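## Task

Shelf spots carry a lot number on the shelf edge directly beneath them, and several spots may carry the same number. Get one cardboard box from lot 451 and one from lot 434 onto the desk so that nothing overhangs its edge. All other cardboard boxes must remain on their shelves. If no spot in the storeroom has a given lot, leave that lot out. The robot must not topple or finish leaning, or the task fails.

## Robot and tools

Robot: a Hello Robot Stretch 3 with one arm. It has a two-wheel differential base (0.33 m long, 0.34 m wide, round rear) that cannot strafe and turns about a point 0.05 m behind its front edge. A lift rides a vertical mast, and a telescoping arm reaches out to the robot's right. To shift the gripper forward or back you drive the base. With the arm retracted and the wrist folded, the robot sweeps a 0.28 m radius circle when turning. An unfolded, level wrist reaches beyond that circle.

Frames: the base frame has its origin on the floor midway between the drive wheels, with x forward, y left and z up, all in metres. hand_pose is reported in the base frame at the point where the closed fingertips meet. The odometry frame is the base frame as it was at scene start. base_odometry counts wheel rotation, so slip is counted as travel. Heading is in radians, left positive, within ±3.142. If turned_by_wheels and turned_by_imu disagree by more than 0.15 rad, believe turned_by_imu. base_tilt is in degrees (forward and right positive) and carries a fixed offset of up to about 4 degrees.

Tool move: one action per call. Choose from:
- base: a single relative command, not a pose. {"translate_m": d} drives straight by d metres, forward positive, range -3 to 3. {"rotate_rad": d} spins in place by d radians, left positive, range -6.4 to 6.4. Each is measured from where the base last reported itself, or from its current position if a move was still running.
- joints: one object keyed by joint name, each value an absolute target. lift_m 0 to 1.1. arm_m 0 to 0.52 (extension). wrist_yaw_rad -1.345 to 4.42 (0 is along the arm, positive swings toward the front). wrist_pitch_rad -1.57 to 0.451 (0 is level, negative tips the fingers down). wrist_roll_rad -2.911 to 2.918. gripper_m -0.089 to 0.179 (larger is wider; the fingertip gap is about 0.007 m less than the value when nearly closed and 0.025 m less when wide). head_pan_rad -3.953 to 1.73 (0 faces forward, -1.57 faces along the arm). head_tilt_rad -1.53 to 0.419 (negative looks down).
- speeds: per-key top speeds, capped at the max pace. pace: "default" or "max". Default/max speeds: translate 0.12/0.30 m/s, rotate 0.76/1.90 rad/s, lift 0.11/0.15 m/s, arm 0.14/0.40 m/s. The base is limited to 0.10 m/s and 0.63 rad/s unless lift_m is below 0.30, arm_m below 0.03 and wrist_yaw_rad above 2.54.
- contact_limits: a motor_effort threshold that stops that motion, given only beside the matching command. arm_m takes a number from 1 to 100. lift_m takes {"down": n, "up": n}, per cent of extra force; values under about 12 may trip during free motion. translate_m and rotate_rad take a wheel-effort threshold and have no contact stop without one.
- servos: "reboot", sent alone, revives servos that have shut off.
- cameras: a list from head_camera, nav_camera, wrist_camera, all. Leaving it out means all; [] means none.
- blocking: false makes the call return in about 0.5 s while motion continues.
All motions in an action start at the same moment. A move is cut off at 14 s. An unknown key makes the call invalid. An out-of-range value gets it refused, and a refusal or an uncommanded stop cancels the remaining move, wait and finished_scene calls in that reply.

Other tools: wait(seconds 0 to 10) reports state and images and returns early once motion has ended. stop brakes every motion you started. zoom_image(camera, region [x0,y0,x1,y1] in pixels, at most 504x504) enlarges part of the latest image. finished_scene(scene 1 to 3) ends the current scene; scene 1 is practice and can be skipped.

Results: the move line reads done or shows the worst status. Status words are moving, done, off_target (came to rest short and may still be pushing), contact_stop (the joint goes slack until commanded again), time_out and torque_fault (old target dropped). on_its_own reports uncommanded behaviour; its "held at" value is a target, not a reading. motor_effort is in % with the peak in brackets; positive wheel effort pushes forward. Wrist pitch saturates near 45 and roll near 72. lidar_m lists 12 sectors of 30 degrees, counter-clockwise from straight ahead (4th left, 7th behind, 10th right), measured at 0.17 m height, so it sees table legs and not tabletops. wrist_depth_mm and head_depth_mm are 7x7 grids of median depth in mm. The head image arrives rotated: turn it a quarter clockwise to view upright. The nav image needs a quarter turn counter-clockwise.

Gripper: to grasp, command a value below the object's width. To let go, command at least 0.05 above its width. The reading does not tell you whether you are holding anything. If the stall guard loosens a heavy grip, send the value again.

Cautions: before folding (yaw 3.0) or unfolding the wrist, put lift between 0.32 and 0.95, pitch at -0.4 and roll near 0. With yaw below -0.4, keep pitch at -0.5 or lower. The wrist and head push without limit and fault after sustained strain. Pushing on something rigid with the gripper higher than about 0.45 m, or driving while holding or hooking something fixed, can tip the robot; if a lean appears, back the gripper away. Do not drop, slam or hard-push objects, let go of moving items, or knock other items off shelves. Thinking time passes as scene time.

Each tool is called after "Emit:" in YAML: its name, and indented under it one key for each argument.

## Session

Emit:
move:
  joints: {"head_pan_rad":-1.57,"head_tilt_rad":-0.3}
  pace: "max"

Scene clock: 2.07 s.
move: done
base_odometry: x=+0.000 y=+0.000 heading=+0.000
turned_by_wheels: +0.000
turned_by_imu: +0.000
base_tilt: forward=-0.4 right=-1.1
lidar_m: 0.72 0.72 0.85 1.53 2.66 1.25 1.01 1.11 1.81 1.62 1.39 0.83
head_depth_mm: 1810 1819 1885 1985 2438 2034 1562 / 1914 2055 2119 2180 2179 1994 1551 / 1846 1980 2080 2195 2304 1950 1556 / 1711 1921 2022 2140 2135 1899 1536 / 1422 1485 1555 1658 1768 1815 1527 / 1605 1800 1919 2016 2053 1893 1524 / 1642 1769 1874 1952 1910 1844 1531
base_status: not commanded
joint_positions: lift_m=+0.374 arm_m=+0.001 wrist_yaw_rad=+3.009 wrist_pitch_rad=-0.462 wrist_roll_rad=+0.000 gripper_m=+0.037 head_pan_rad=-1.578 head_tilt_rad=-0.301
joint_status: all done
measured_speeds: translate_m=+0.000 rotate_rad=+0.000 lift_m=+0.000 arm_m=+0.000 wrist_yaw_rad=+0.000 wrist_pitch_rad=+0.000 wrist_roll_rad=+0.000 head_pan_rad=+0.024 head_tilt_rad=+0.000
motor_effort: left_wheel=-0.7(1.0) right_wheel=+0.1(1.2) lift_m=+23.0(24.0) arm_m=-6.2(6.5) wrist_yaw_rad=-0.3(2.1) wrist_pitch_rad=+1.9(2.1) wrist_roll_rad=-0.3(0.3) gripper_m=+0.5(0.8) head_pan_rad=+3.6(5.1) head_tilt_rad=-2.7(8.1)
hand_pose: x=+0.0076 y=+0.0712 z=+0.3774 quat_wxyz=(+0.207, +0.697, +0.116, +0.676) (m; base frame)
wrist_depth_mm: - 138 - - - 869 - / - 150 - - - 977 - / - 168 921 - - 951 - / 835 762 203 813 808 799 758 / 694 675 211 663 660 668 669 / 605 600 126 570 128 582 576 / 531 540 285 350 506 514 515
pictures: head_camera (sideways), nav_camera (sideways), wrist_camera
camera_calibration:
head_camera: T_world_to_cam=[[-0.0444386, 0.245918, -0.968272, 1.27602], [0.997157, -0.0481195, -0.0579855, 0.0690486], [-0.0608524, -0.968096, -0.24308, 0.272343], [0, 0, 0, 1]] pos_world=[0.00442515, -0.04682, 1.30574]
nav_camera: T_world_to_cam=[[0.0150487, -0.271004, 0.96246, -1.20972], [-0.999882, -0.00697646, 0.0136694, 0.0384338], [0.0030101, -0.962553, -0.271077, 0.306041], [0, 0, 0, 1]] pos_world=[0.0557128, -0.0329911, 1.24674]
wrist_camera: T_world_to_cam=[[0.994963, -0.0965217, -0.0270514, 0.016197], [-0.0806635, -0.610724, -0.787724, 0.37395], [0.0595115, 0.785938, -0.615434, 0.342021], [0, 0, 0, 1]] pos_world=[-0.00630544, -0.0388635, 0.505499]

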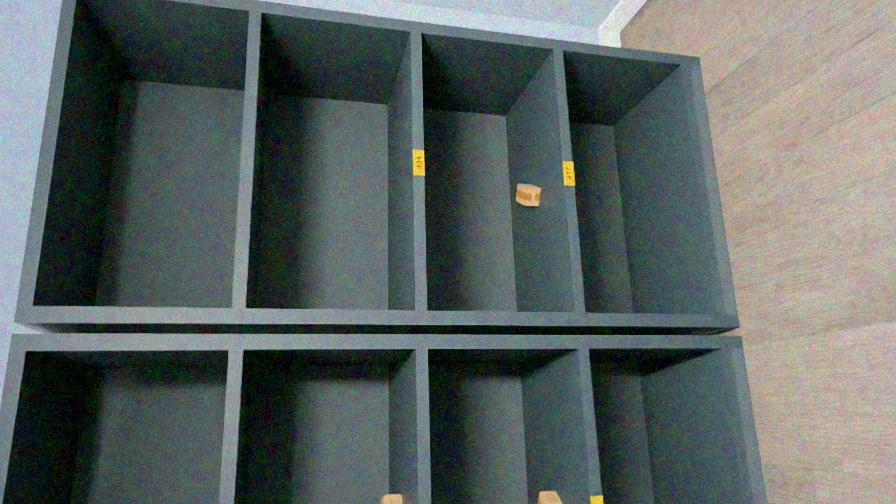

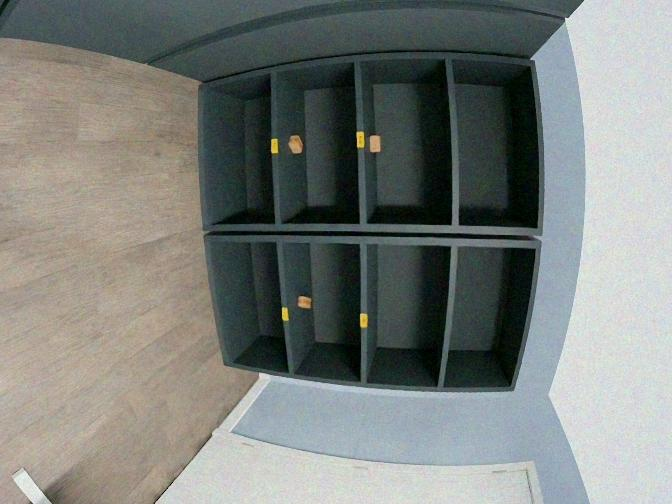

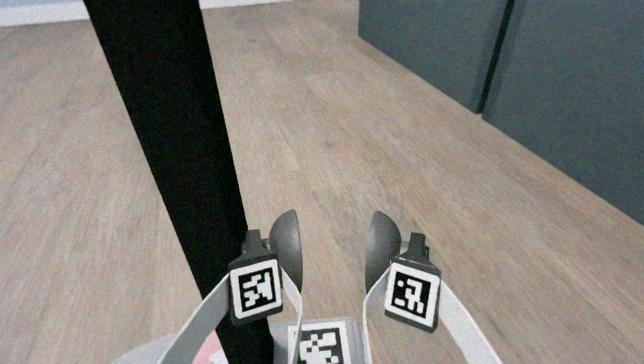

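Emit:
zoom_image:
  camera: "head_camera"
  region: [400, 130, 600, 230]

Emit:
zoom_image:
  camera: "nav_camera"
  region: [250, 110, 400, 170]

Emit:
move:
  joints: {"head_pan_rad":-2.8,"head_tilt_rad":-0.3}
  pace: "max"
  cameras: ["nav_camera","head_camera"]

Emit:
move:
  joints: {"head_pan_rad":-3.9,"head_tilt_rad":-0.3}
  pace: "max"
  cameras: ["nav_camera"]

Emit:
move:
  joints: {"head_pan_rad":1.2,"head_tilt_rad":-0.3}
  pace: "max"
  cameras: ["nav_camera"]

Emit:
move:
  joints: {"head_pan_rad":0,"head_tilt_rad":-0.3}
  pace: "max"
  cameras: ["nav_camera"]

Scaled by 2.520 from the camera's 896x504 image, which has a finer 1280x720 frame.

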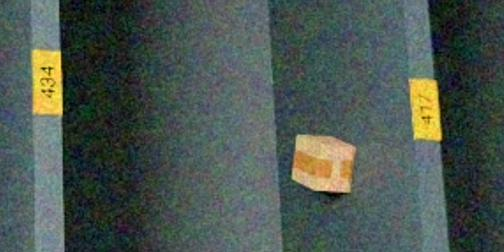

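Scaled by 3.360 from the camera's 672x504 image, which has a finer 792x594 frame.

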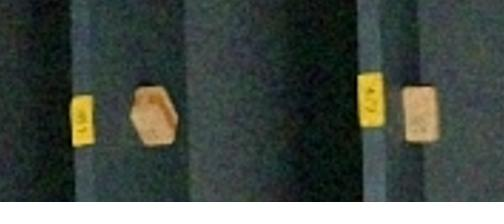

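Scene clock: 16.40 s.
move: done
base_odometry: x=+0.000 y=+0.000 heading=+0.000
turned_by_wheels: +0.000
turned_by_imu: +0.000
base_tilt: forward=-0.3 right=-1.4
lidar_m: 0.73 0.73 0.85 1.53 2.66 1.26 1.01 1.12 1.82 1.63 1.39 0.83
head_depth_mm: 1339 1387 1460 1537 1360 931 1548 / 1347 1403 1464 1543 1342 965 1501 / 1346 1403 1487 1558 1327 959 1549 / 1367 1419 1488 1564 1315 950 1441 / 1374 1424 1496 1566 1644 1720 1534 / 1365 1426 1492 1577 1657 1748 1523 / 1363 1425 1500 1577 1671 1743 1519
base_status: not commanded
joint_positions: lift_m=+0.374 arm_m=+0.001 wrist_yaw_rad=+3.009 wrist_pitch_rad=-0.462 wrist_roll_rad=+0.000 gripper_m=+0.037 head_pan_rad=-2.831 head_tilt_rad=-0.301
joint_status: all done
measured_speeds: all 0
motor_effort: left_wheel=-0.2(0.7) right_wheel=+0.6(0.9) lift_m=+23.8(24.6) arm_m=-12.9(12.9) wrist_yaw_rad=-1.2(1.6) wrist_pitch_rad=+1.9(2.1) wrist_roll_rad=+0.0(0.3) gripper_m=+1.1(1.1) head_pan_rad=+2.2(4.2) head_tilt_rad=-0.5(4.8)
hand_pose: x=+0.0076 y=+0.0712 z=+0.3774 quat_wxyz=(+0.207, +0.697, +0.116, +0.676) (m; base frame)
wrist_depth_mm: - 138 - - - 850 - / - 150 - - - 969 - / - 167 916 - - 944 - / 831 778 203 808 807 796 764 / 702 678 212 665 656 667 668 / 608 601 126 566 129 584 579 / 526 533 286 356 503 511 513
pictures: head_camera (sideways), nav_camera (sideways)
camera_calibration:
head_camera: T_world_to_cam=[[0.219649, 0.119203, -0.968269, 1.2744], [0.266518, -0.962084, -0.0579827, 0.0735321], [-0.938468, -0.245325, -0.243091, 0.277723], [0, 0, 0, 1]] pos_world=[-0.0388853, -0.0130363, 1.30574]
nav_camera: T_world_to_cam=[[-0.252671, -0.099167, 0.962457, -1.2081], [-0.319684, 0.947425, 0.0136925, 0.0343073], [-0.913214, -0.304222, -0.271089, 0.311606], [0, 0, 0, 1]] pos_world=[-0.00972111, -0.0575096, 1.24674]

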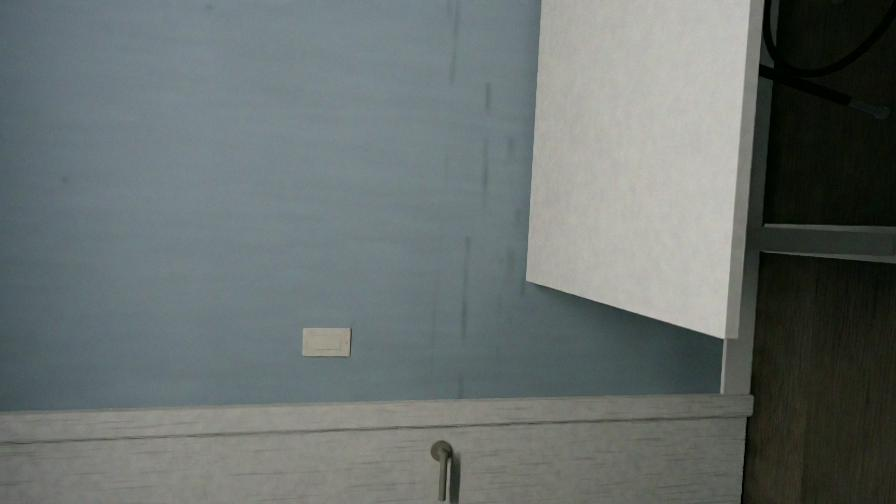

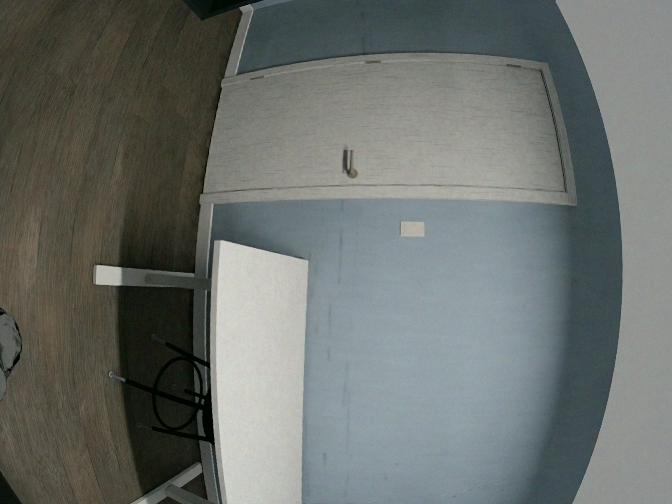

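Scene clock: 18.33 s.
move: done
base_odometry: x=+0.000 y=+0.000 heading=+0.000
turned_by_wheels: +0.000
turned_by_imu: +0.000
base_tilt: forward=-0.4 right=-1.2
lidar_m: 0.72 0.73 0.85 1.53 2.65 1.25 1.01 1.11 1.81 1.63 1.39 0.83
head_depth_mm: - - - - - - - / 2462 2564 - - - - - / 2579 2694 2758 2893 2911 2010 1544 / 2535 2709 2839 3013 2710 2012 1541 / 2195 2305 2410 2513 1618 1989 1528 / 1926 2002 2107 2149 1374 1826 1520 / 1720 1775 1847 1865 1278 1817 1524
base_status: not commanded
joint_positions: lift_m=+0.374 arm_m=+0.001 wrist_yaw_rad=+3.009 wrist_pitch_rad=-0.462 wrist_roll_rad=+0.000 gripper_m=+0.037 head_pan_rad=-3.908 head_tilt_rad=-0.301
joint_status: all done
measured_speeds: translate_m=+0.000 rotate_rad=+0.000 lift_m=+0.000 arm_m=+0.000 wrist_yaw_rad=+0.000 wrist_pitch_rad=+0.000 wrist_roll_rad=+0.000 head_pan_rad=+0.024 head_tilt_rad=+0.000
motor_effort: left_wheel=-0.4(0.8) right_wheel=+0.1(1.1) lift_m=+24.1(24.8) arm_m=-12.6(13.4) wrist_yaw_rad=+0.1(1.4) wrist_pitch_rad=+1.9(2.0) wrist_roll_rad=+0.1(0.2) gripper_m=+0.6(0.9) head_pan_rad=+3.4(5.3) head_tilt_rad=+0.8(3.5)
hand_pose: x=+0.0076 y=+0.0712 z=+0.3774 quat_wxyz=(+0.207, +0.697, +0.116, +0.676) (m; base frame)
wrist_depth_mm: - 138 - - - 850 - / - 151 - - - 989 - / - 167 912 - - 946 - / 840 761 203 817 802 797 765 / 698 677 212 664 665 674 666 / 603 593 126 575 129 582 582 / 528 542 288 354 503 513 507
pictures: nav_camera (sideways)
camera_calibration:
nav_camera: T_world_to_cam=[[-0.206946, 0.175626, 0.96246, -1.20837], [0.683215, 0.730089, 0.01368, 0.0282357], [-0.700278, 0.660398, -0.271079, 0.310313], [0, 0, 0, 1]] pos_world=[-0.0520537, -0.0133234, 1.24674]

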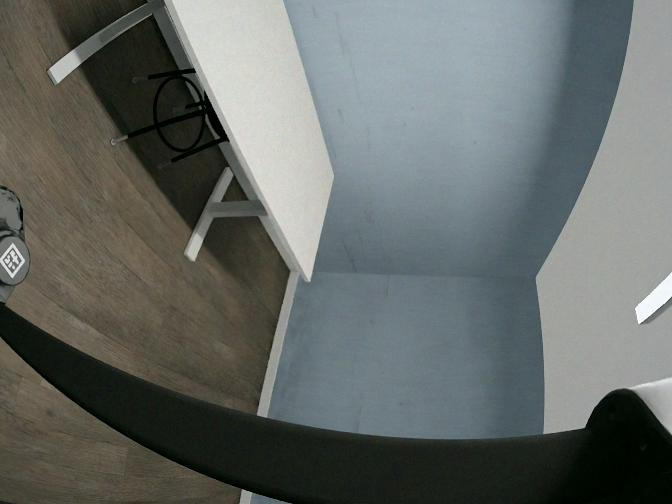

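Scene clock: 21.67 s.
move: done
base_odometry: x=+0.000 y=+0.000 heading=+0.000
turned_by_wheels: +0.000
turned_by_imu: +0.000
base_tilt: forward=-0.3 right=-1.3
lidar_m: 0.73 0.73 0.85 1.53 2.66 1.26 1.01 1.11 1.81 1.63 1.39 0.82
head_depth_mm: 757 773 794 816 836 862 890 / 845 862 888 913 944 977 1010 / 945 976 1011 1041 1084 1130 1192 / 1083 1123 1182 1224 1281 1338 1393 / 1271 1329 1397 1467 1544 1626 1528 / 2377 2473 2584 2726 2649 1903 1532 / 2316 2379 2503 2627 2651 1949 1524
base_status: not commanded
joint_positions: lift_m=+0.374 arm_m=+0.001 wrist_yaw_rad=+3.009 wrist_pitch_rad=-0.462 wrist_roll_rad=+0.000 gripper_m=+0.037 head_pan_rad=+1.208 head_tilt_rad=-0.301
joint_status: all done
measured_speeds: translate_m=+0.000 rotate_rad=+0.000 lift_m=+0.000 arm_m=+0.000 wrist_yaw_rad=+0.000 wrist_pitch_rad=+0.000 wrist_roll_rad=+0.000 head_pan_rad=-0.024 head_tilt_rad=+0.000
motor_effort: left_wheel=-0.7(0.7) right_wheel=+0.1(1.4) lift_m=+24.6(25.4) arm_m=-12.7(13.7) wrist_yaw_rad=+0.7(1.8) wrist_pitch_rad=+2.0(2.0) wrist_roll_rad=-0.1(0.3) gripper_m=+0.5(1.1) head_pan_rad=-2.9(6.4) head_tilt_rad=+2.9(4.7)
hand_pose: x=+0.0076 y=+0.0712 z=+0.3774 quat_wxyz=(+0.207, +0.697, +0.116, +0.676) (m; base frame)
wrist_depth_mm: - 138 - - - 853 - / - 151 - - - 979 - / - 167 927 - - 949 - / 835 762 203 815 794 801 767 / 695 675 211 660 651 664 667 / 603 594 126 570 129 580 575 / 524 534 287 355 503 512 507
pictures: nav_camera (sideways)
camera_calibration:
nav_camera: T_world_to_cam=[[0.0801672, 0.259307, 0.962462, -1.21013], [0.939846, -0.341325, 0.0136765, 0.0266471], [0.332059, 0.90347, -0.271071, 0.303995], [0, 0, 0, 1]] pos_world=[-0.0289756, 0.0482399, 1.24674]

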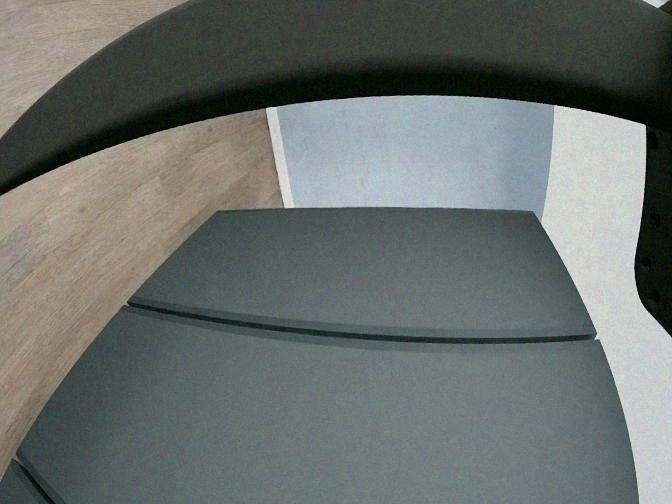

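Scene clock: 22.60 s.
move: done
base_odometry: x=+0.000 y=+0.000 heading=+0.000
turned_by_wheels: +0.000
turned_by_imu: +0.000
base_tilt: forward=-0.3 right=-1.3
lidar_m: 0.72 0.73 0.85 1.53 2.66 1.25 1.01 1.11 1.81 1.63 1.39 0.83
head_depth_mm: 686 726 769 815 865 927 992 / 669 702 740 785 836 886 944 / 647 679 717 755 802 851 911 / 632 670 697 733 782 826 877 / 610 638 669 704 744 785 836 / 593 620 648 680 717 757 803 / 575 601 628 660 693 733 773
base_status: not commanded
joint_positions: lift_m=+0.374 arm_m=+0.001 wrist_yaw_rad=+3.009 wrist_pitch_rad=-0.462 wrist_roll_rad=+0.000 gripper_m=+0.037 head_pan_rad=-0.033 head_tilt_rad=-0.301
joint_status: all done
measured_speeds: all 0
motor_effort: left_wheel=-0.1(0.6) right_wheel=+0.2(1.1) lift_m=+24.9(25.4) arm_m=-12.2(13.1) wrist_yaw_rad=+0.1(1.4) wrist_pitch_rad=+1.9(2.0) wrist_roll_rad=+0.1(0.4) gripper_m=+0.4(1.0) head_pan_rad=+2.9(4.8) head_tilt_rad=+3.0(4.9)
hand_pose: x=+0.0076 y=+0.0712 z=+0.3774 quat_wxyz=(+0.207, +0.697, +0.116, +0.676) (m; base frame)
wrist_depth_mm: - 139 - - - 863 - / - 150 - - - 991 - / - 167 931 - - 950 - / 829 765 203 812 801 806 769 / 698 669 211 658 660 678 659 / 604 593 126 576 129 584 576 / 532 541 289 355 503 509 510
pictures: nav_camera (sideways)
camera_calibration:
nav_camera: T_world_to_cam=[[0.271304, 0.00812989, 0.962459, -1.21128], [-0.0185399, -0.999735, 0.0136709, 0.032459], [0.962315, -0.0215528, -0.271081, 0.300209], [0, 0, 0, 1]] pos_world=[0.0403309, 0.0487683, 1.24674]

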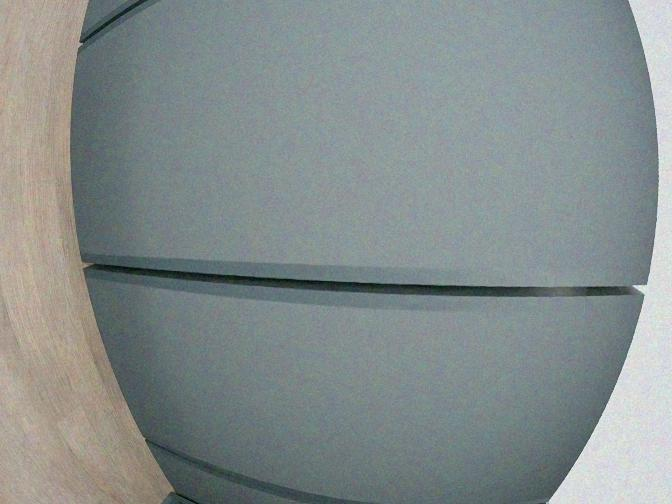

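Emit:
move:
  joints: {"head_pan_rad":-1.3,"head_tilt_rad":-0.3}
  pace: "max"
  cameras: ["nav_camera","head_camera"]

Scene clock: 41.03 s.
move: done
base_odometry: x=+0.000 y=+0.000 heading=+0.000
turned_by_wheels: +0.000
turned_by_imu: +0.000
base_tilt: forward=-0.4 right=-1.2
lidar_m: 0.72 0.73 0.85 1.52 2.66 1.26 1.01 1.12 1.81 1.63 1.39 0.83
head_depth_mm: 1655 1858 1965 2066 2026 1926 1556 / 1548 1874 1974 2075 2029 1916 1555 / 1493 1494 1579 1651 1758 1830 1560 / 1702 1856 1966 2057 2128 1878 1543 / 1734 1858 1961 2044 2121 1883 1534 / 1617 1830 1950 2062 2103 1872 1536 / 1635 1786 1931 1861 1890 1822 1525
base_status: not commanded
joint_positions: lift_m=+0.374 arm_m=+0.001 wrist_yaw_rad=+3.009 wrist_pitch_rad=-0.462 wrist_roll_rad=+0.000 gripper_m=+0.037 head_pan_rad=-1.332 head_tilt_rad=-0.300
joint_status: all done
measured_speeds: all 0
motor_effort: left_wheel=-0.3(0.8) right_wheel=+0.3(1.2) lift_m=+25.4(26.0) arm_m=-12.0(13.2) wrist_yaw_rad=-0.7(1.6) wrist_pitch_rad=+2.0(2.0) wrist_roll_rad=+0.2(0.3) gripper_m=+0.7(1.0) head_pan_rad=+3.2(5.2) head_tilt_rad=+5.9(8.8)
hand_pose: x=+0.0076 y=+0.0712 z=+0.3774 quat_wxyz=(+0.207, +0.697, +0.116, +0.676) (m; base frame)
wrist_depth_mm: - 139 - - - 855 - / - 150 - - - 985 - / - 167 899 - - 939 - / 831 771 204 814 811 796 765 / 699 672 211 660 658 672 677 / 600 596 126 572 129 578 576 / 524 538 287 351 502 508 510
pictures: head_camera (sideways), nav_camera (sideways)
camera_calibration:
head_camera: T_world_to_cam=[[-0.102868, 0.227329, -0.96837, 1.2765], [0.978893, 0.195975, -0.0579797, 0.0691248], [0.176596, -0.953895, -0.242691, 0.27034], [0, 0, 0, 1]] pos_world=[0.0159043, -0.0458573, 1.30574]
nav_camera: T_world_to_cam=[[0.0804771, -0.2588, 0.962573, -1.21027], [-0.968122, -0.250105, 0.013697, 0.0382086], [0.2372, -0.93299, -0.270678, 0.304058], [0, 0, 0, 1]] pos_world=[0.0622667, -0.0199775, 1.24675]

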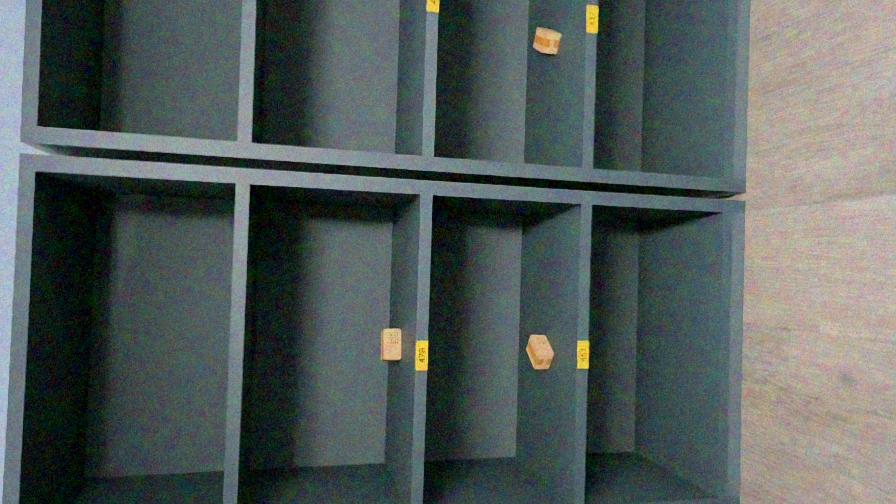

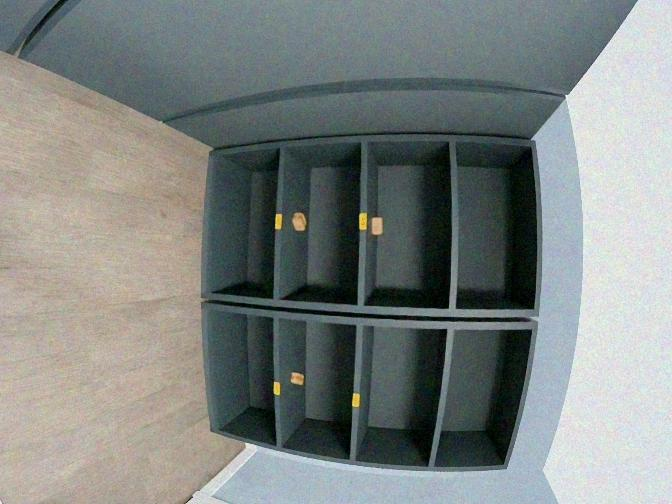

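Emit:
zoom_image:
  camera: "head_camera"
  region: [370, 310, 620, 390]

Emit:
zoom_image:
  camera: "head_camera"
  region: [410, 0, 620, 60]

Scaled by 2.016 from the camera's 896x504 image, which has a finer 1280x720 frame.

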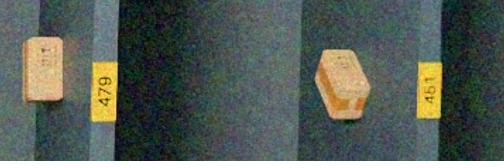

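Scaled by 2.400 from the camera's 896x504 image, which has a finer 1280x720 frame.

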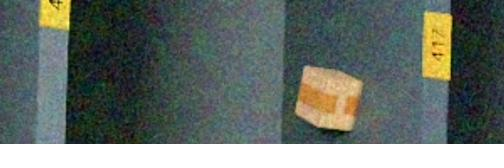

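Emit:
move:
  base: {"rotate_rad":-1.309}
  joints: {"lift_m":0.7}
  pace: "max"
  cameras: []

Emit:
move:
  base: {"translate_m":0.65}
  pace: "max"
  cameras: []

Emit:
move:
  base: {"rotate_rad":1.571}
  joints: {"head_pan_rad":-1.4,"head_tilt_rad":-0.75}
  pace: "max"
  cameras: ["head_camera","nav_camera"]

Scene clock: 109.87 s.
move: done
base_odometry: x=+0.000 y=+0.000 heading=-1.309
turned_by_wheels: -1.309
turned_by_imu: -1.287
base_tilt: forward=-0.3 right=-1.1
lidar_m: 1.63 0.99 0.75 0.72 0.76 1.07 2.66 1.64 1.01 1.11 1.60 1.96
head_depth_mm: 1297 1347 1400 1469 1356 927 1520 / 1332 1387 1442 1510 1336 923 1458 / 1373 1429 1499 1562 1627 1012 1541 / 1401 1465 1535 1614 1694 1776 1532 / 1435 1500 1579 1658 1757 1837 1534 / 1481 1558 1642 1720 1820 1883 1523 / 1548 1603 1698 1800 1909 1944 1522
base_status: done
joint_positions: lift_m=+0.700 arm_m=+0.001 wrist_yaw_rad=+3.009 wrist_pitch_rad=-0.463 wrist_roll_rad=+0.000 gripper_m=+0.037 head_pan_rad=-1.300 head_tilt_rad=-0.300
joint_status: all done
measured_speeds: all 0
motor_effort: left_wheel=+7.5(12.2) right_wheel=-9.1(13.4) lift_m=+31.2(34.3) arm_m=-12.4(13.5) wrist_yaw_rad=+0.6(2.1) wrist_pitch_rad=+2.0(2.1) wrist_roll_rad=-0.1(0.3) gripper_m=+0.1(1.0) head_pan_rad=+3.2(4.2) head_tilt_rad=+4.3(5.9)
hand_pose: x=+0.0076 y=+0.0711 z=+0.7028 quat_wxyz=(+0.208, +0.697, +0.117, +0.676) (m; base frame)
wrist_depth_mm: - 138 - - 744 - - / - 151 162 - - - - / 827 166 175 - 883 - - / 922 185 193 - - - - / - - 213 - - - - / 993 969 126 927 129 939 966 / 869 863 286 848 842 838 838
pictures: none
No camera images: "cameras" was empty.

Scene clock: 117.33 s.
move: done
base_odometry: x=+0.169 y=-0.628 heading=-1.309
turned_by_wheels: +0.000
turned_by_imu: +0.000
base_tilt: forward=-0.3 right=-1.2
lidar_m: 0.99 0.96 0.72 0.70 0.73 1.04 3.26 1.72 1.29 1.56 1.49 1.00
head_depth_mm: 1297 1352 1406 1464 1532 1595 1564 / 1337 1398 1456 1533 1585 1676 1551 / 1384 1433 1505 1574 1640 1730 1536 / 1418 1484 1556 1629 1731 1797 1545 / 1474 1543 1619 1695 1785 1859 1533 / 1528 1609 1682 1769 1894 1926 1521 / 1571 1674 1755 1858 1966 1957 1521
base_status: done
joint_positions: lift_m=+0.700 arm_m=+0.001 wrist_yaw_rad=+3.009 wrist_pitch_rad=-0.463 wrist_roll_rad=+0.000 gripper_m=+0.037 head_pan_rad=-1.300 head_tilt_rad=-0.300
joint_status: not commanded
measured_speeds: all 0
motor_effort: left_wheel=+2.2(11.9) right_wheel=+6.3(10.2) lift_m=+23.8(31.2) arm_m=-8.9(12.8) wrist_yaw_rad=+0.4(1.9) wrist_pitch_rad=+2.1(2.2) wrist_roll_rad=-0.1(0.4) gripper_m=+0.7(1.1) head_pan_rad=+2.4(3.6) head_tilt_rad=+2.4(4.9)
hand_pose: x=+0.0076 y=+0.0711 z=+0.7028 quat_wxyz=(+0.208, +0.697, +0.117, +0.676) (m; base frame)
wrist_depth_mm: - 138 - - - - 720 / - 151 161 - - 802 - / - 167 176 - - 856 - / - 186 193 - - - - / - - 212 - - - - / 970 991 126 934 129 958 947 / 878 858 285 839 828 838 837
pictures: none
No camera images: "cameras" was empty.

Scene clock: 120.77 s.
move: done
base_odometry: x=+0.169 y=-0.628 heading=+0.262
turned_by_wheels: +1.571
turned_by_imu: +1.545
base_tilt: forward=-0.3 right=-1.3
lidar_m: 0.70 0.73 1.02 3.27 2.19 1.29 1.56 1.50 1.00 0.99 0.97 0.72
head_depth_mm: 1141 1028 1152 1162 1455 1358 1165 / 1163 1020 1440 1287 1476 1350 1164 / 1183 1075 1459 1319 1507 1339 1157 / 1193 1055 1466 1690 1520 1331 378 / 1227 1126 1498 1681 1538 1326 1141 / 1237 1107 1445 1669 1541 1328 1138 / 1099 1089 1244 1376 1491 1319 1131
base_status: done
joint_positions: lift_m=+0.700 arm_m=+0.001 wrist_yaw_rad=+3.009 wrist_pitch_rad=-0.463 wrist_roll_rad=+0.000 gripper_m=+0.037 head_pan_rad=-1.400 head_tilt_rad=-0.751
joint_status: all done
measured_speeds: all 0
motor_effort: left_wheel=-8.4(13.6) right_wheel=+9.3(12.1) lift_m=+24.9(25.4) arm_m=-12.7(13.5) wrist_yaw_rad=-0.6(1.3) wrist_pitch_rad=+2.1(2.2) wrist_roll_rad=-0.1(0.3) gripper_m=+0.4(0.9) head_pan_rad=-3.4(4.2) head_tilt_rad=+3.2(6.2)
hand_pose: x=+0.0076 y=+0.0711 z=+0.7028 quat_wxyz=(+0.208, +0.697, +0.117, +0.676) (m; base frame)
wrist_depth_mm: - 139 - - - - - / - 150 - - - - - / - 167 - - - - - / - - 203 - - - - / - - 211 - - - - / 992 974 126 935 129 961 890 / 870 863 287 862 828 840 841
pictures: head_camera (sideways), nav_camera (sideways)
camera_calibration:
head_camera: T_world_to_cam=[[-0.154813, 0.625021, -0.765102, 1.01171], [0.984906, 0.15833, -0.0699466, 0.0846179], [0.0774206, -0.764382, -0.640098, 0.788077], [0, 0, 0, 1]] pos_world=[0.0122719, -0.0433471, 1.28443]
nav_camera: T_world_to_cam=[[0.129464, -0.650022, 0.748806, -0.931798], [-0.982037, -0.18859, 0.0060772, 0.0482893], [0.137267, -0.736142, -0.662761, 0.81481], [0, 0, 0, 1]] pos_world=[0.0562093, 0.00323446, 1.23747]

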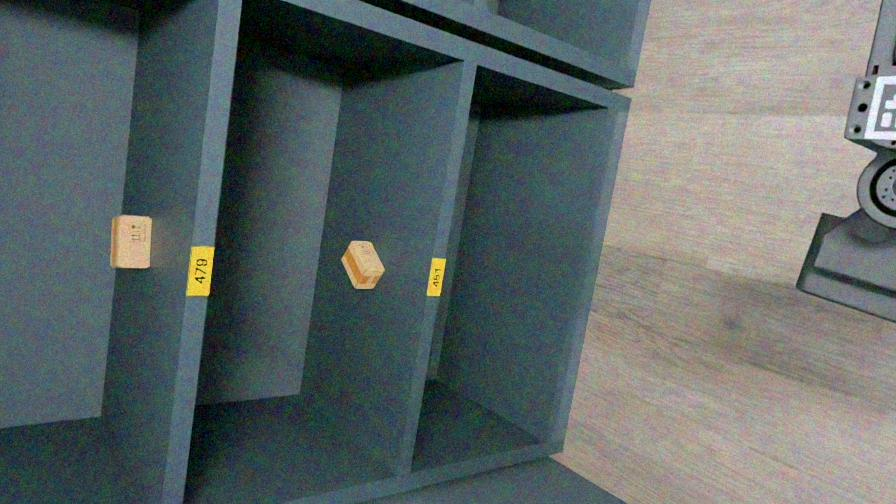

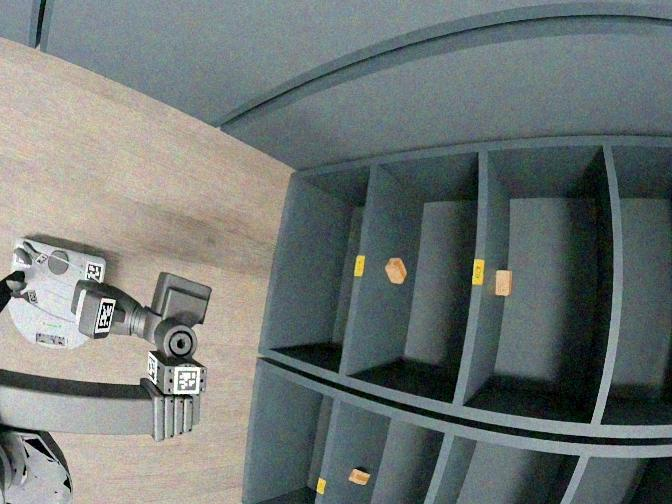

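Emit:
zoom_image:
  camera: "head_camera"
  region: [310, 210, 460, 310]

Scaled by 3.360 from the camera's 896x504 image, which has a finer 1280x720 frame.

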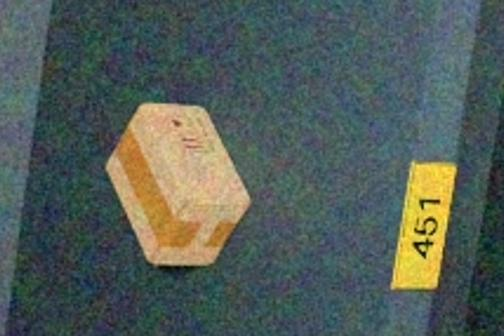

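Emit:
move:
  joints: {"wrist_yaw_rad":0.75,"gripper_m":0.17}
  pace: "max"
  cameras: []

Emit:
move:
  joints: {"lift_m":0.62,"wrist_pitch_rad":-0.3}
  pace: "max"
  cameras: ["wrist_camera"]

Scene clock: 160.37 s.
move: done
base_odometry: x=+0.169 y=-0.628 heading=+0.262
turned_by_wheels: +0.000
turned_by_imu: +0.000
base_tilt: forward=-0.3 right=-1.3
lidar_m: 0.70 0.73 1.02 3.27 2.19 1.29 1.56 1.50 1.00 0.99 0.96 0.72
head_depth_mm: 1134 1031 1154 1154 1450 1360 1170 / 1162 1023 1447 1282 1478 1351 1159 / 1183 1088 1444 1318 1519 1335 1156 / 1191 1068 1474 1683 1525 1309 411 / 1226 1126 1497 1684 1536 1323 442 / 1237 1105 1466 1669 1539 1318 1115 / 1102 1093 1235 1384 1488 1313 1115
base_status: not commanded
joint_positions: lift_m=+0.700 arm_m=+0.001 wrist_yaw_rad=+0.753 wrist_pitch_rad=-0.463 wrist_roll_rad=+0.000 gripper_m=+0.170 head_pan_rad=-1.400 head_tilt_rad=-0.750
joint_status: all done
measured_speeds: all 0
motor_effort: left_wheel=-8.2(8.6) right_wheel=+8.7(9.8) lift_m=+26.5(27.3) arm_m=-12.2(12.6) wrist_yaw_rad=-4.1(9.6) wrist_pitch_rad=+2.1(2.1) wrist_roll_rad=-0.1(0.3) gripper_m=+0.6(83.5) head_pan_rad=-3.2(3.8) head_tilt_rad=+2.4(3.9)
hand_pose: x=+0.1280 y=-0.3051 z=+0.7028 quat_wxyz=(+0.700, +0.404, -0.580, +0.102) (m; base frame)
wrist_depth_mm: - - 653 - - - - / - - 705 - - - - / - - 786 - - - - / - - 853 - - - - / - 143 - - - - - / - 124 937 963 948 926 - / - 829 874 852 850 813 106
pictures: none
No camera images: "cameras" was empty.

Scene clock: 161.70 s.
move: done
base_odometry: x=+0.169 y=-0.628 heading=+0.262
turned_by_wheels: +0.000
turned_by_imu: +0.000
base_tilt: forward=-0.3 right=-1.4
lidar_m: 0.70 0.73 1.02 3.27 2.19 1.29 1.56 1.50 1.00 0.99 0.97 0.72
head_depth_mm: 1136 1033 1155 1161 1454 1350 1161 / 1163 1024 1443 1287 1485 1346 1153 / 1182 1079 1447 1317 1513 1344 1154 / 1193 1059 1483 1682 1507 1303 487 / 1226 1127 1493 1678 1527 1326 1070 / 1237 1107 1450 1665 1530 1322 1113 / 1100 1090 1242 1378 1492 1311 1107
base_status: not commanded
joint_positions: lift_m=+0.620 arm_m=+0.001 wrist_yaw_rad=+0.753 wrist_pitch_rad=-0.320 wrist_roll_rad=+0.000 gripper_m=+0.170 head_pan_rad=-1.400 head_tilt_rad=-0.750
joint_status: all done
measured_speeds: all 0
motor_effort: left_wheel=-8.2(8.5) right_wheel=+9.1(9.7) lift_m=+26.7(26.7) arm_m=-11.1(12.3) wrist_yaw_rad=-2.6(4.3) wrist_pitch_rad=+3.4(5.9) wrist_roll_rad=+0.1(0.3) gripper_m=+0.7(1.0) head_pan_rad=-3.1(3.8) head_tilt_rad=+2.5(3.1)
hand_pose: x=+0.1397 y=-0.3175 z=+0.6551 quat_wxyz=(+0.691, +0.362, -0.607, +0.152) (m; base frame)
wrist_depth_mm: - - 650 - - - - / - - 670 - - - 747 / - - 730 - - - - / - - 775 - - - - / - 143 867 - - - - / - 124 948 - - 134 - / - 122 846 858 848 839 106
pictures: wrist_camera
camera_calibration:
wrist_camera: T_world_to_cam=[[-0.702052, -0.711793, -0.021765, -0.107019], [-0.341675, 0.3635, -0.866675, 0.763479], [0.624805, -0.601014, -0.498398, 0.214537], [0, 0, 0, 1]] pos_world=[0.0516859, -0.224761, 0.766284]

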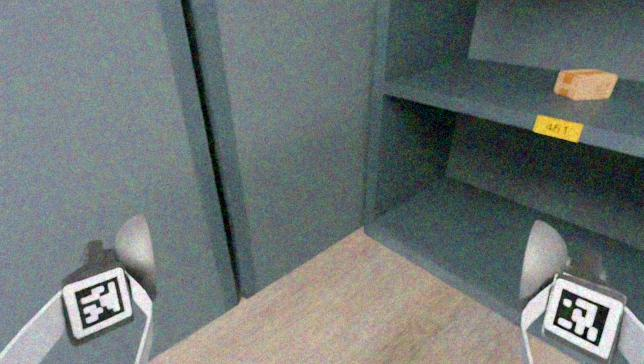

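Emit:
move:
  base: {"rotate_rad":-1.59}
  pace: "max"
  cameras: []

Emit:
move:
  base: {"translate_m":0.43}
  pace: "max"
  cameras: []

Emit:
move:
  base: {"rotate_rad":1.59}
  joints: {"head_pan_rad":-1.57,"head_tilt_rad":-0.9}
  pace: "max"

Scene clock: 182.27 s.
move: done
base_odometry: x=+0.169 y=-0.628 heading=-1.328
turned_by_wheels: -1.590
turned_by_imu: -1.564
base_tilt: forward=-0.3 right=-1.1
lidar_m: 0.99 0.97 0.72 0.70 0.73 1.01 3.27 1.72 1.29 1.56 1.50 1.00
head_depth_mm: 1263 1414 1604 1837 1624 1347 1169 / 1282 1436 1631 1846 1610 1345 1159 / 1308 1466 1661 1883 1612 1338 1151 / 1333 1487 1696 1906 1596 1309 487 / 1352 1514 1751 1907 1587 1325 1082 / 1380 1558 1787 1945 1576 1318 1112 / 1433 1628 1869 1930 1560 1310 1112
base_status: done
joint_positions: lift_m=+0.620 arm_m=+0.001 wrist_yaw_rad=+0.753 wrist_pitch_rad=-0.320 wrist_roll_rad=+0.000 gripper_m=+0.170 head_pan_rad=-1.400 head_tilt_rad=-0.750
joint_status: not commanded
measured_speeds: all 0
motor_effort: left_wheel=+7.8(12.0) right_wheel=-10.4(14.1) lift_m=+24.7(31.5) arm_m=-12.7(13.7) wrist_yaw_rad=-3.0(4.2) wrist_pitch_rad=+3.3(3.4) wrist_roll_rad=-0.3(0.3) gripper_m=+0.8(1.0) head_pan_rad=-3.1(3.7) head_tilt_rad=+2.0(3.3)
hand_pose: x=+0.1396 y=-0.3176 z=+0.6552 quat_wxyz=(+0.691, +0.362, -0.607, +0.151) (m; base frame)
wrist_depth_mm: - - - - - - - / - - - - - - - / - - - - - - - / - - - - - - - / - - - - - - - / - 141 - - - 956 974 / 116 838 847 845 852 823 106
pictures: none
No camera images: "cameras" was empty.

Scene clock: 187.53 s.
move: done
base_odometry: x=+0.272 y=-1.045 heading=-1.327
turned_by_wheels: +0.000
turned_by_imu: +0.000
base_tilt: forward=-0.2 right=-1.2
lidar_m: 0.88 0.87 0.71 0.69 0.72 1.00 3.69 1.78 1.55 1.57 1.27 0.59
head_depth_mm: 1263 1411 1599 1840 1623 1357 1161 / 1289 1440 1631 1847 1618 1348 1159 / 1307 1474 1669 1869 1606 1338 1156 / 1344 1515 1719 1914 1596 1299 485 / 1384 1552 1784 1948 1580 1325 1077 / 1415 1553 1732 1632 1562 1319 1119 / 1034 1158 1321 1272 1465 1283 1112
base_status: done
joint_positions: lift_m=+0.620 arm_m=+0.001 wrist_yaw_rad=+0.753 wrist_pitch_rad=-0.320 wrist_roll_rad=+0.000 gripper_m=+0.170 head_pan_rad=-1.400 head_tilt_rad=-0.750
joint_status: not commanded
measured_speeds: all 0
motor_effort: left_wheel=+7.5(12.2) right_wheel=-0.5(10.6) lift_m=+24.1(25.3) arm_m=-12.0(13.7) wrist_yaw_rad=-2.9(4.4) wrist_pitch_rad=+3.2(3.4) wrist_roll_rad=-0.1(0.4) gripper_m=+0.4(1.1) head_pan_rad=-2.8(3.7) head_tilt_rad=+1.5(2.9)
hand_pose: x=+0.1396 y=-0.3176 z=+0.6552 quat_wxyz=(+0.691, +0.362, -0.607, +0.151) (m; base frame)
wrist_depth_mm: 371 - - - - - - / 395 - - - - - - / - - - - - - - / 418 - - - - - - / 440 - - - - - - / - 126 - 969 - 965 984 / - 589 - 840 863 831 106
pictures: none
No camera images: "cameras" was empty.

Scene clock: 191.00 s.
move: done
base_odometry: x=+0.272 y=-1.045 heading=+0.262
turned_by_wheels: +1.590
turned_by_imu: +1.565
base_tilt: forward=-0.2 right=-1.3
lidar_m: 0.69 0.72 1.00 3.71 1.84 1.55 1.58 1.27 0.59 0.92 0.86 0.71
head_depth_mm: 676 607 644 751 1312 1240 1113 / 815 625 908 882 1004 1230 377 / 818 619 1135 1001 1274 1254 394 / 807 610 1132 997 1300 1246 451 / 808 603 1133 984 1306 493 1059 / 785 596 1119 971 1305 1222 1093 / 805 589 1125 974 1306 1197 1085
base_status: done
joint_positions: lift_m=+0.620 arm_m=+0.001 wrist_yaw_rad=+0.753 wrist_pitch_rad=-0.320 wrist_roll_rad=+0.000 gripper_m=+0.170 head_pan_rad=-1.571 head_tilt_rad=-0.900
joint_status: all done
measured_speeds: all 0
motor_effort: left_wheel=-8.4(13.4) right_wheel=+8.6(12.4) lift_m=+24.4(25.0) arm_m=-12.9(13.4) wrist_yaw_rad=-2.1(4.2) wrist_pitch_rad=+3.3(3.4) wrist_roll_rad=+0.0(0.3) gripper_m=+0.6(1.1) head_pan_rad=+3.3(4.7) head_tilt_rad=-6.1(11.6)
hand_pose: x=+0.1396 y=-0.3176 z=+0.6552 quat_wxyz=(+0.691, +0.361, -0.607, +0.151) (m; base frame)
wrist_depth_mm: 463 - - - 848 - - / - - - - - - - / - - - - - 500 - / - - - - - - - / - 143 - - - - - / - 124 - - - - 301 / 116 123 847 820 - - 106
pictures: head_camera (sideways), nav_camera (sideways), wrist_camera
camera_calibration:
head_camera: T_world_to_cam=[[-0.04628, 0.749038, -0.660908, 0.875168], [0.997483, -0.000928505, -0.0709009, 0.0858344], [-0.0537211, -0.662526, -0.74711, 0.928044], [0, 0, 0, 1]] pos_world=[0.00473991, -0.0406014, 1.27784]
nav_camera: T_world_to_cam=[[0.0170598, -0.766682, 0.641801, -0.791711], [-0.999803, -0.0195633, 0.00320603, 0.052062], [0.0100977, -0.641729, -0.766865, 0.951053], [0, 0, 0, 1]] pos_world=[0.0559547, 0.00434698, 1.23728]
wrist_camera: T_world_to_cam=[[-0.702478, -0.711375, -0.0216728, -0.107043], [-0.341517, 0.36365, -0.866675, 0.76347], [0.624412, -0.601418, -0.498403, 0.214532], [0, 0, 0, 1]] pos_world=[0.0515866, -0.22476, 0.766284]

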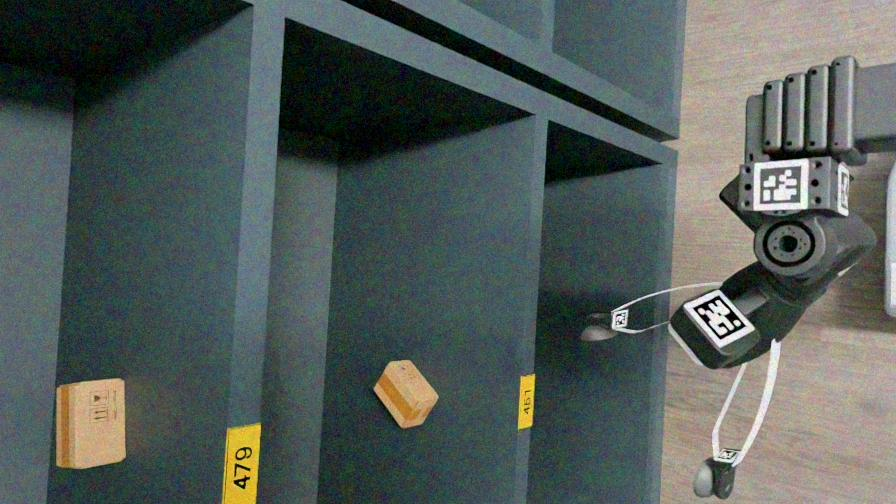

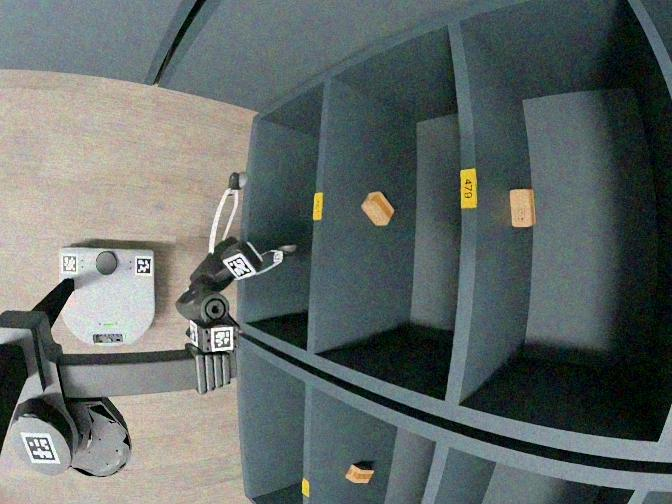

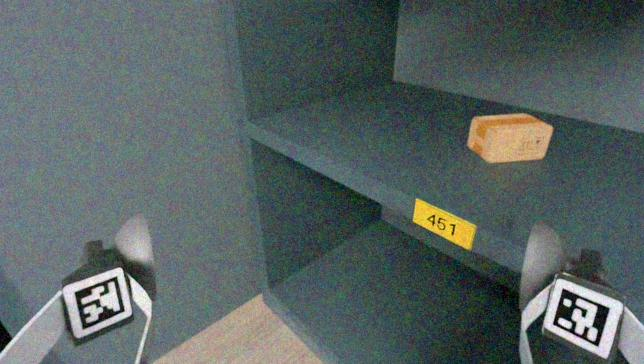

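Emit:
move:
  base: {"translate_m":0.047}
  joints: {"arm_m":0.437}
  cameras: ["wrist_camera","head_camera"]

Scene clock: 218.73 s.
move: done
base_odometry: x=+0.317 y=-1.033 heading=+0.262
turned_by_wheels: +0.000
turned_by_imu: +0.000
base_tilt: forward=-0.3 right=-1.2
lidar_m: 0.64 0.67 0.94 3.69 1.87 1.59 1.62 1.31 0.60 1.00 0.80 0.66
head_depth_mm: 795 633 749 799 1017 1245 1116 / 814 624 1097 978 904 443 377 / 817 618 1098 660 901 1211 1081 / 806 611 1108 919 1299 1241 1102 / 808 604 1117 941 1312 1236 1098 / 739 597 1120 956 1298 1227 1089 / 811 588 1123 973 1297 1224 1083
base_status: done
joint_positions: lift_m=+0.620 arm_m=+0.437 wrist_yaw_rad=+0.753 wrist_pitch_rad=-0.320 wrist_roll_rad=+0.000 gripper_m=+0.170 head_pan_rad=-1.570 head_tilt_rad=-0.900
joint_status: all done
measured_speeds: all 0
motor_effort: left_wheel=+4.6(7.7) right_wheel=+6.1(11.9) lift_m=+25.0(26.1) arm_m=+13.2(15.6) wrist_yaw_rad=-2.2(4.6) wrist_pitch_rad=+3.3(3.4) wrist_roll_rad=+0.1(0.3) gripper_m=+0.6(1.1) head_pan_rad=+2.8(3.9) head_tilt_rad=-5.3(7.0)
hand_pose: x=+0.1396 y=-0.7540 z=+0.6552 quat_wxyz=(+0.691, +0.361, -0.607, +0.151) (m; base frame)
wrist_depth_mm: - - 549 - - 307 262 / - - - - - 316 273 / - - - - - 322 283 / - - - - - 334 295 / - 143 - - - 140 304 / 123 141 303 236 301 290 296 / 246 253 252 203 250 249 108
pictures: head_camera (sideways), wrist_camera
camera_calibration:
head_camera: T_world_to_cam=[[-0.0469537, 0.749015, -0.660888, 0.875148], [0.997484, -0.0000192546, -0.0708895, 0.0857573], [-0.05311, -0.662553, -0.747129, 0.92807], [0, 0, 0, 1]] pos_world=[0.0048396, -0.0406009, 1.27784]
wrist_camera: T_world_to_cam=[[-0.702502, -0.71135, -0.0217336, -0.417423], [-0.341468, 0.3637, -0.866673, 0.922196], [0.624412, -0.601418, -0.498403, -0.0479268], [0, 0, 0, 1]] pos_world=[0.0515865, -0.66116, 0.766284]

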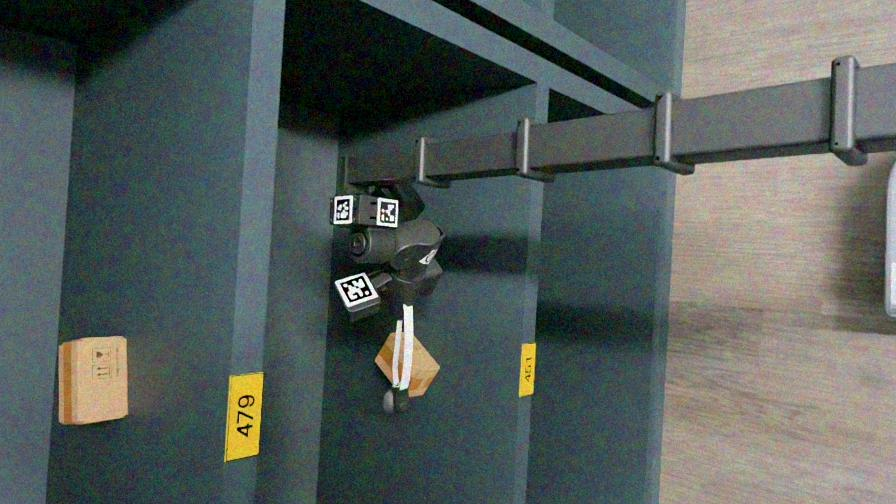

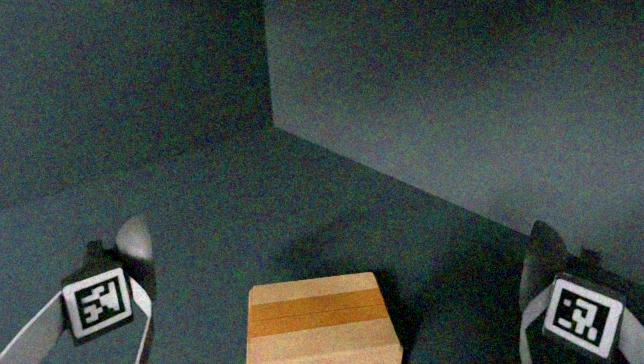

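Emit:
move:
  base: {"translate_m":0.027}
  joints: {"arm_m":0.452}
  cameras: []

Emit:
move:
  joints: {"lift_m":0.53}
  cameras: ["wrist_camera"]

Scene clock: 227.80 s.
move: done
base_odometry: x=+0.343 y=-1.026 heading=+0.262
turned_by_wheels: +0.000
turned_by_imu: +0.000
base_tilt: forward=-0.3 right=-1.1
lidar_m: 0.62 0.65 0.90 2.67 2.17 1.60 1.65 1.34 0.62 1.00 0.78 0.64
head_depth_mm: 800 632 821 817 971 1238 1116 / 814 622 1122 1007 913 443 377 / 817 618 1106 660 904 1203 1088 / 807 611 1109 924 1317 1243 1098 / 797 603 1115 963 1315 1230 1097 / 777 596 1127 956 1309 1230 1089 / 808 588 1129 969 1294 1222 1084
base_status: done
joint_positions: lift_m=+0.620 arm_m=+0.452 wrist_yaw_rad=+0.753 wrist_pitch_rad=-0.320 wrist_roll_rad=+0.000 gripper_m=+0.170 head_pan_rad=-1.570 head_tilt_rad=-0.900
joint_status: all done
measured_speeds: all 0
motor_effort: left_wheel=+6.3(9.5) right_wheel=+4.8(9.8) lift_m=+26.6(26.8) arm_m=+12.5(14.4) wrist_yaw_rad=-2.2(4.2) wrist_pitch_rad=+3.3(3.4) wrist_roll_rad=-0.1(0.3) gripper_m=+0.1(0.9) head_pan_rad=+2.3(3.3) head_tilt_rad=-5.0(5.8)
hand_pose: x=+0.1396 y=-0.7690 z=+0.6552 quat_wxyz=(+0.691, +0.361, -0.607, +0.151) (m; base frame)
wrist_depth_mm: - - 524 - 329 292 249 / - - - - - 308 260 / - - - - - 317 271 / - - - - - 323 281 / - 143 - - - 329 290 / 123 141 303 301 299 290 285 / 246 253 259 202 248 248 108
pictures: none
No camera images: "cameras" was empty.

Scene clock: 229.47 s.
move: done
base_odometry: x=+0.343 y=-1.026 heading=+0.262
turned_by_wheels: +0.000
turned_by_imu: +0.000
base_tilt: forward=-0.3 right=-1.1
lidar_m: 0.62 0.65 0.90 2.68 2.18 1.60 1.65 1.33 0.62 1.00 0.78 0.64
head_depth_mm: 802 633 821 818 977 1237 1113 / 815 626 1125 1002 1068 1205 1057 / 818 619 1129 776 635 565 1060 / 806 611 1141 859 1325 1238 1097 / 797 602 1130 934 1317 1234 1091 / 777 597 1127 958 1314 1226 1086 / 807 590 1130 972 1297 1220 1085
base_status: not commanded
joint_positions: lift_m=+0.530 arm_m=+0.452 wrist_yaw_rad=+0.753 wrist_pitch_rad=-0.320 wrist_roll_rad=+0.000 gripper_m=+0.170 head_pan_rad=-1.570 head_tilt_rad=-0.900
joint_status: all done
measured_speeds: all 0
motor_effort: left_wheel=+6.3(6.6) right_wheel=+5.1(5.2) lift_m=+23.2(26.8) arm_m=+8.6(12.5) wrist_yaw_rad=-2.4(4.1) wrist_pitch_rad=+3.4(3.4) wrist_roll_rad=-0.1(0.6) gripper_m=+0.3(1.1) head_pan_rad=+2.3(2.7) head_tilt_rad=-4.7(5.6)
hand_pose: x=+0.1396 y=-0.7690 z=+0.5652 quat_wxyz=(+0.691, +0.361, -0.607, +0.151) (m; base frame)
wrist_depth_mm: - - 525 - 331 292 250 / - - - - - 306 259 / - - - - 330 320 271 / 287 283 283 278 278 275 267 / 227 225 156 142 142 219 218 / 123 141 123 125 129 176 181 / 116 155 136 136 144 156 106
pictures: wrist_camera
camera_calibration:
wrist_camera: T_world_to_cam=[[-0.702502, -0.71135, -0.0217336, -0.43012], [-0.341468, 0.3637, -0.866673, 0.849688], [0.624412, -0.601418, -0.498403, -0.101864], [0, 0, 0, 1]] pos_world=[0.0515865, -0.67626, 0.676284]

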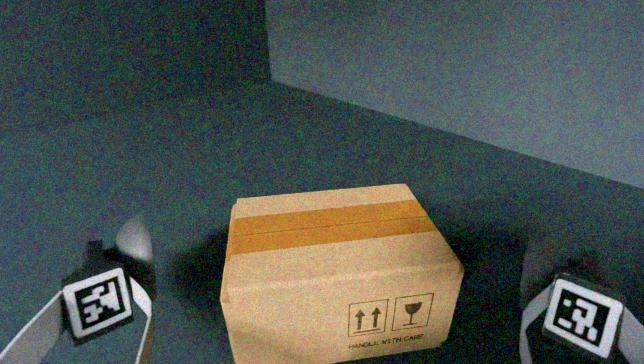

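Emit:
move:
  joints: {"gripper_m":0.035}
  cameras: []

Emit:
move:
  joints: {"lift_m":0.63}
  cameras: ["wrist_camera"]

Scene clock: 236.87 s.
move: done
base_odometry: x=+0.343 y=-1.026 heading=+0.262
turned_by_wheels: +0.000
turned_by_imu: +0.000
base_tilt: forward=-0.5 right=-1.1
lidar_m: 0.62 0.65 0.90 2.67 2.18 1.60 1.65 1.34 0.62 1.00 0.78 0.63
head_depth_mm: 798 631 822 818 974 1239 1123 / 816 625 1123 1003 1068 1219 1059 / 815 619 1132 776 634 565 1052 / 807 610 1136 859 1312 1246 1098 / 801 601 1131 944 1314 1233 1096 / 778 594 1125 966 1296 1224 1089 / 812 588 1129 966 1296 1225 1085
base_status: not commanded
joint_positions: lift_m=+0.530 arm_m=+0.452 wrist_yaw_rad=+0.752 wrist_pitch_rad=-0.318 wrist_roll_rad=+0.000 gripper_m=+0.036 head_pan_rad=-1.570 head_tilt_rad=-0.900
joint_status: all done
measured_speeds: all 0
motor_effort: left_wheel=+6.2(6.9) right_wheel=+4.8(5.5) lift_m=+23.3(23.9) arm_m=-0.8(2.7) wrist_yaw_rad=-2.9(3.5) wrist_pitch_rad=+2.8(3.4) wrist_roll_rad=-0.2(0.3) gripper_m=-24.4(97.1) head_pan_rad=+2.2(2.6) head_tilt_rad=-4.0(4.9)
hand_pose: x=+0.1397 y=-0.7693 z=+0.5656 quat_wxyz=(+0.691, +0.361, -0.608, +0.152) (m; base frame)
wrist_depth_mm: - - 527 - 331 293 248 / - - - - - 308 261 / - - - - 332 320 271 / 288 286 283 282 279 276 263 / 226 235 150 144 143 220 219 / 187 187 127 126 133 177 182 / 164 150 130 138 148 148 156
pictures: none
No camera images: "cameras" was empty.

Scene clock: 238.60 s.
move: done
base_odometry: x=+0.343 y=-1.026 heading=+0.262
turned_by_wheels: +0.000
turned_by_imu: +0.000
base_tilt: forward=-0.4 right=-1.2
lidar_m: 0.62 0.64 0.90 2.68 2.17 1.60 1.65 1.34 0.62 1.00 0.78 0.63
head_depth_mm: 799 632 825 818 974 1239 1113 / 818 624 1126 996 903 433 367 / 817 617 732 738 910 1224 1087 / 809 609 784 945 1324 1239 1098 / 796 602 1083 966 1316 1236 1094 / 778 595 1120 978 1306 1235 1095 / 805 589 1129 968 1296 1227 1084
base_status: not commanded
joint_positions: lift_m=+0.630 arm_m=+0.452 wrist_yaw_rad=+0.752 wrist_pitch_rad=-0.323 wrist_roll_rad=+0.000 gripper_m=+0.039 head_pan_rad=-1.570 head_tilt_rad=-0.900
joint_status: all done
measured_speeds: all 0
motor_effort: left_wheel=+5.9(6.7) right_wheel=+4.6(5.6) lift_m=+29.2(33.9) arm_m=-5.1(5.1) wrist_yaw_rad=-2.6(3.8) wrist_pitch_rad=+3.6(3.8) wrist_roll_rad=-0.1(0.3) gripper_m=-10.4(24.8) head_pan_rad=+1.5(2.3) head_tilt_rad=-4.0(4.7)
hand_pose: x=+0.1393 y=-0.7689 z=+0.6646 quat_wxyz=(+0.691, +0.362, -0.607, +0.150) (m; base frame)
wrist_depth_mm: - - 522 - 330 293 248 / - - - - - 305 261 / - - - - - 319 271 / - - - 172 178 324 280 / - - 148 147 146 332 296 / 319 124 126 126 134 300 299 / 279 255 130 136 148 252 266
pictures: wrist_camera
camera_calibration:
wrist_camera: T_world_to_cam=[[-0.702878, -0.710974, -0.0218811, -0.427562], [-0.3426, 0.365337, -0.865537, 0.936469], [0.623368, -0.600871, -0.500366, -0.0501776], [0, 0, 0, 1]] pos_world=[0.0515888, -0.676262, 0.776086]

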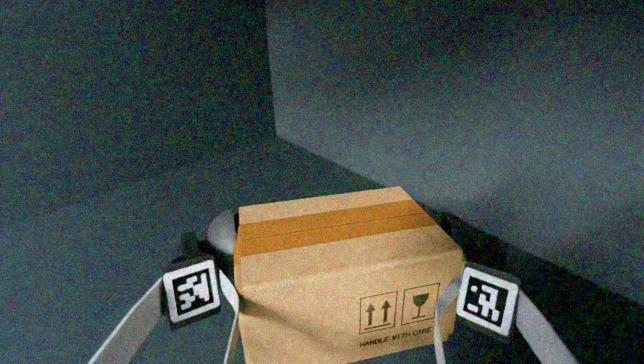

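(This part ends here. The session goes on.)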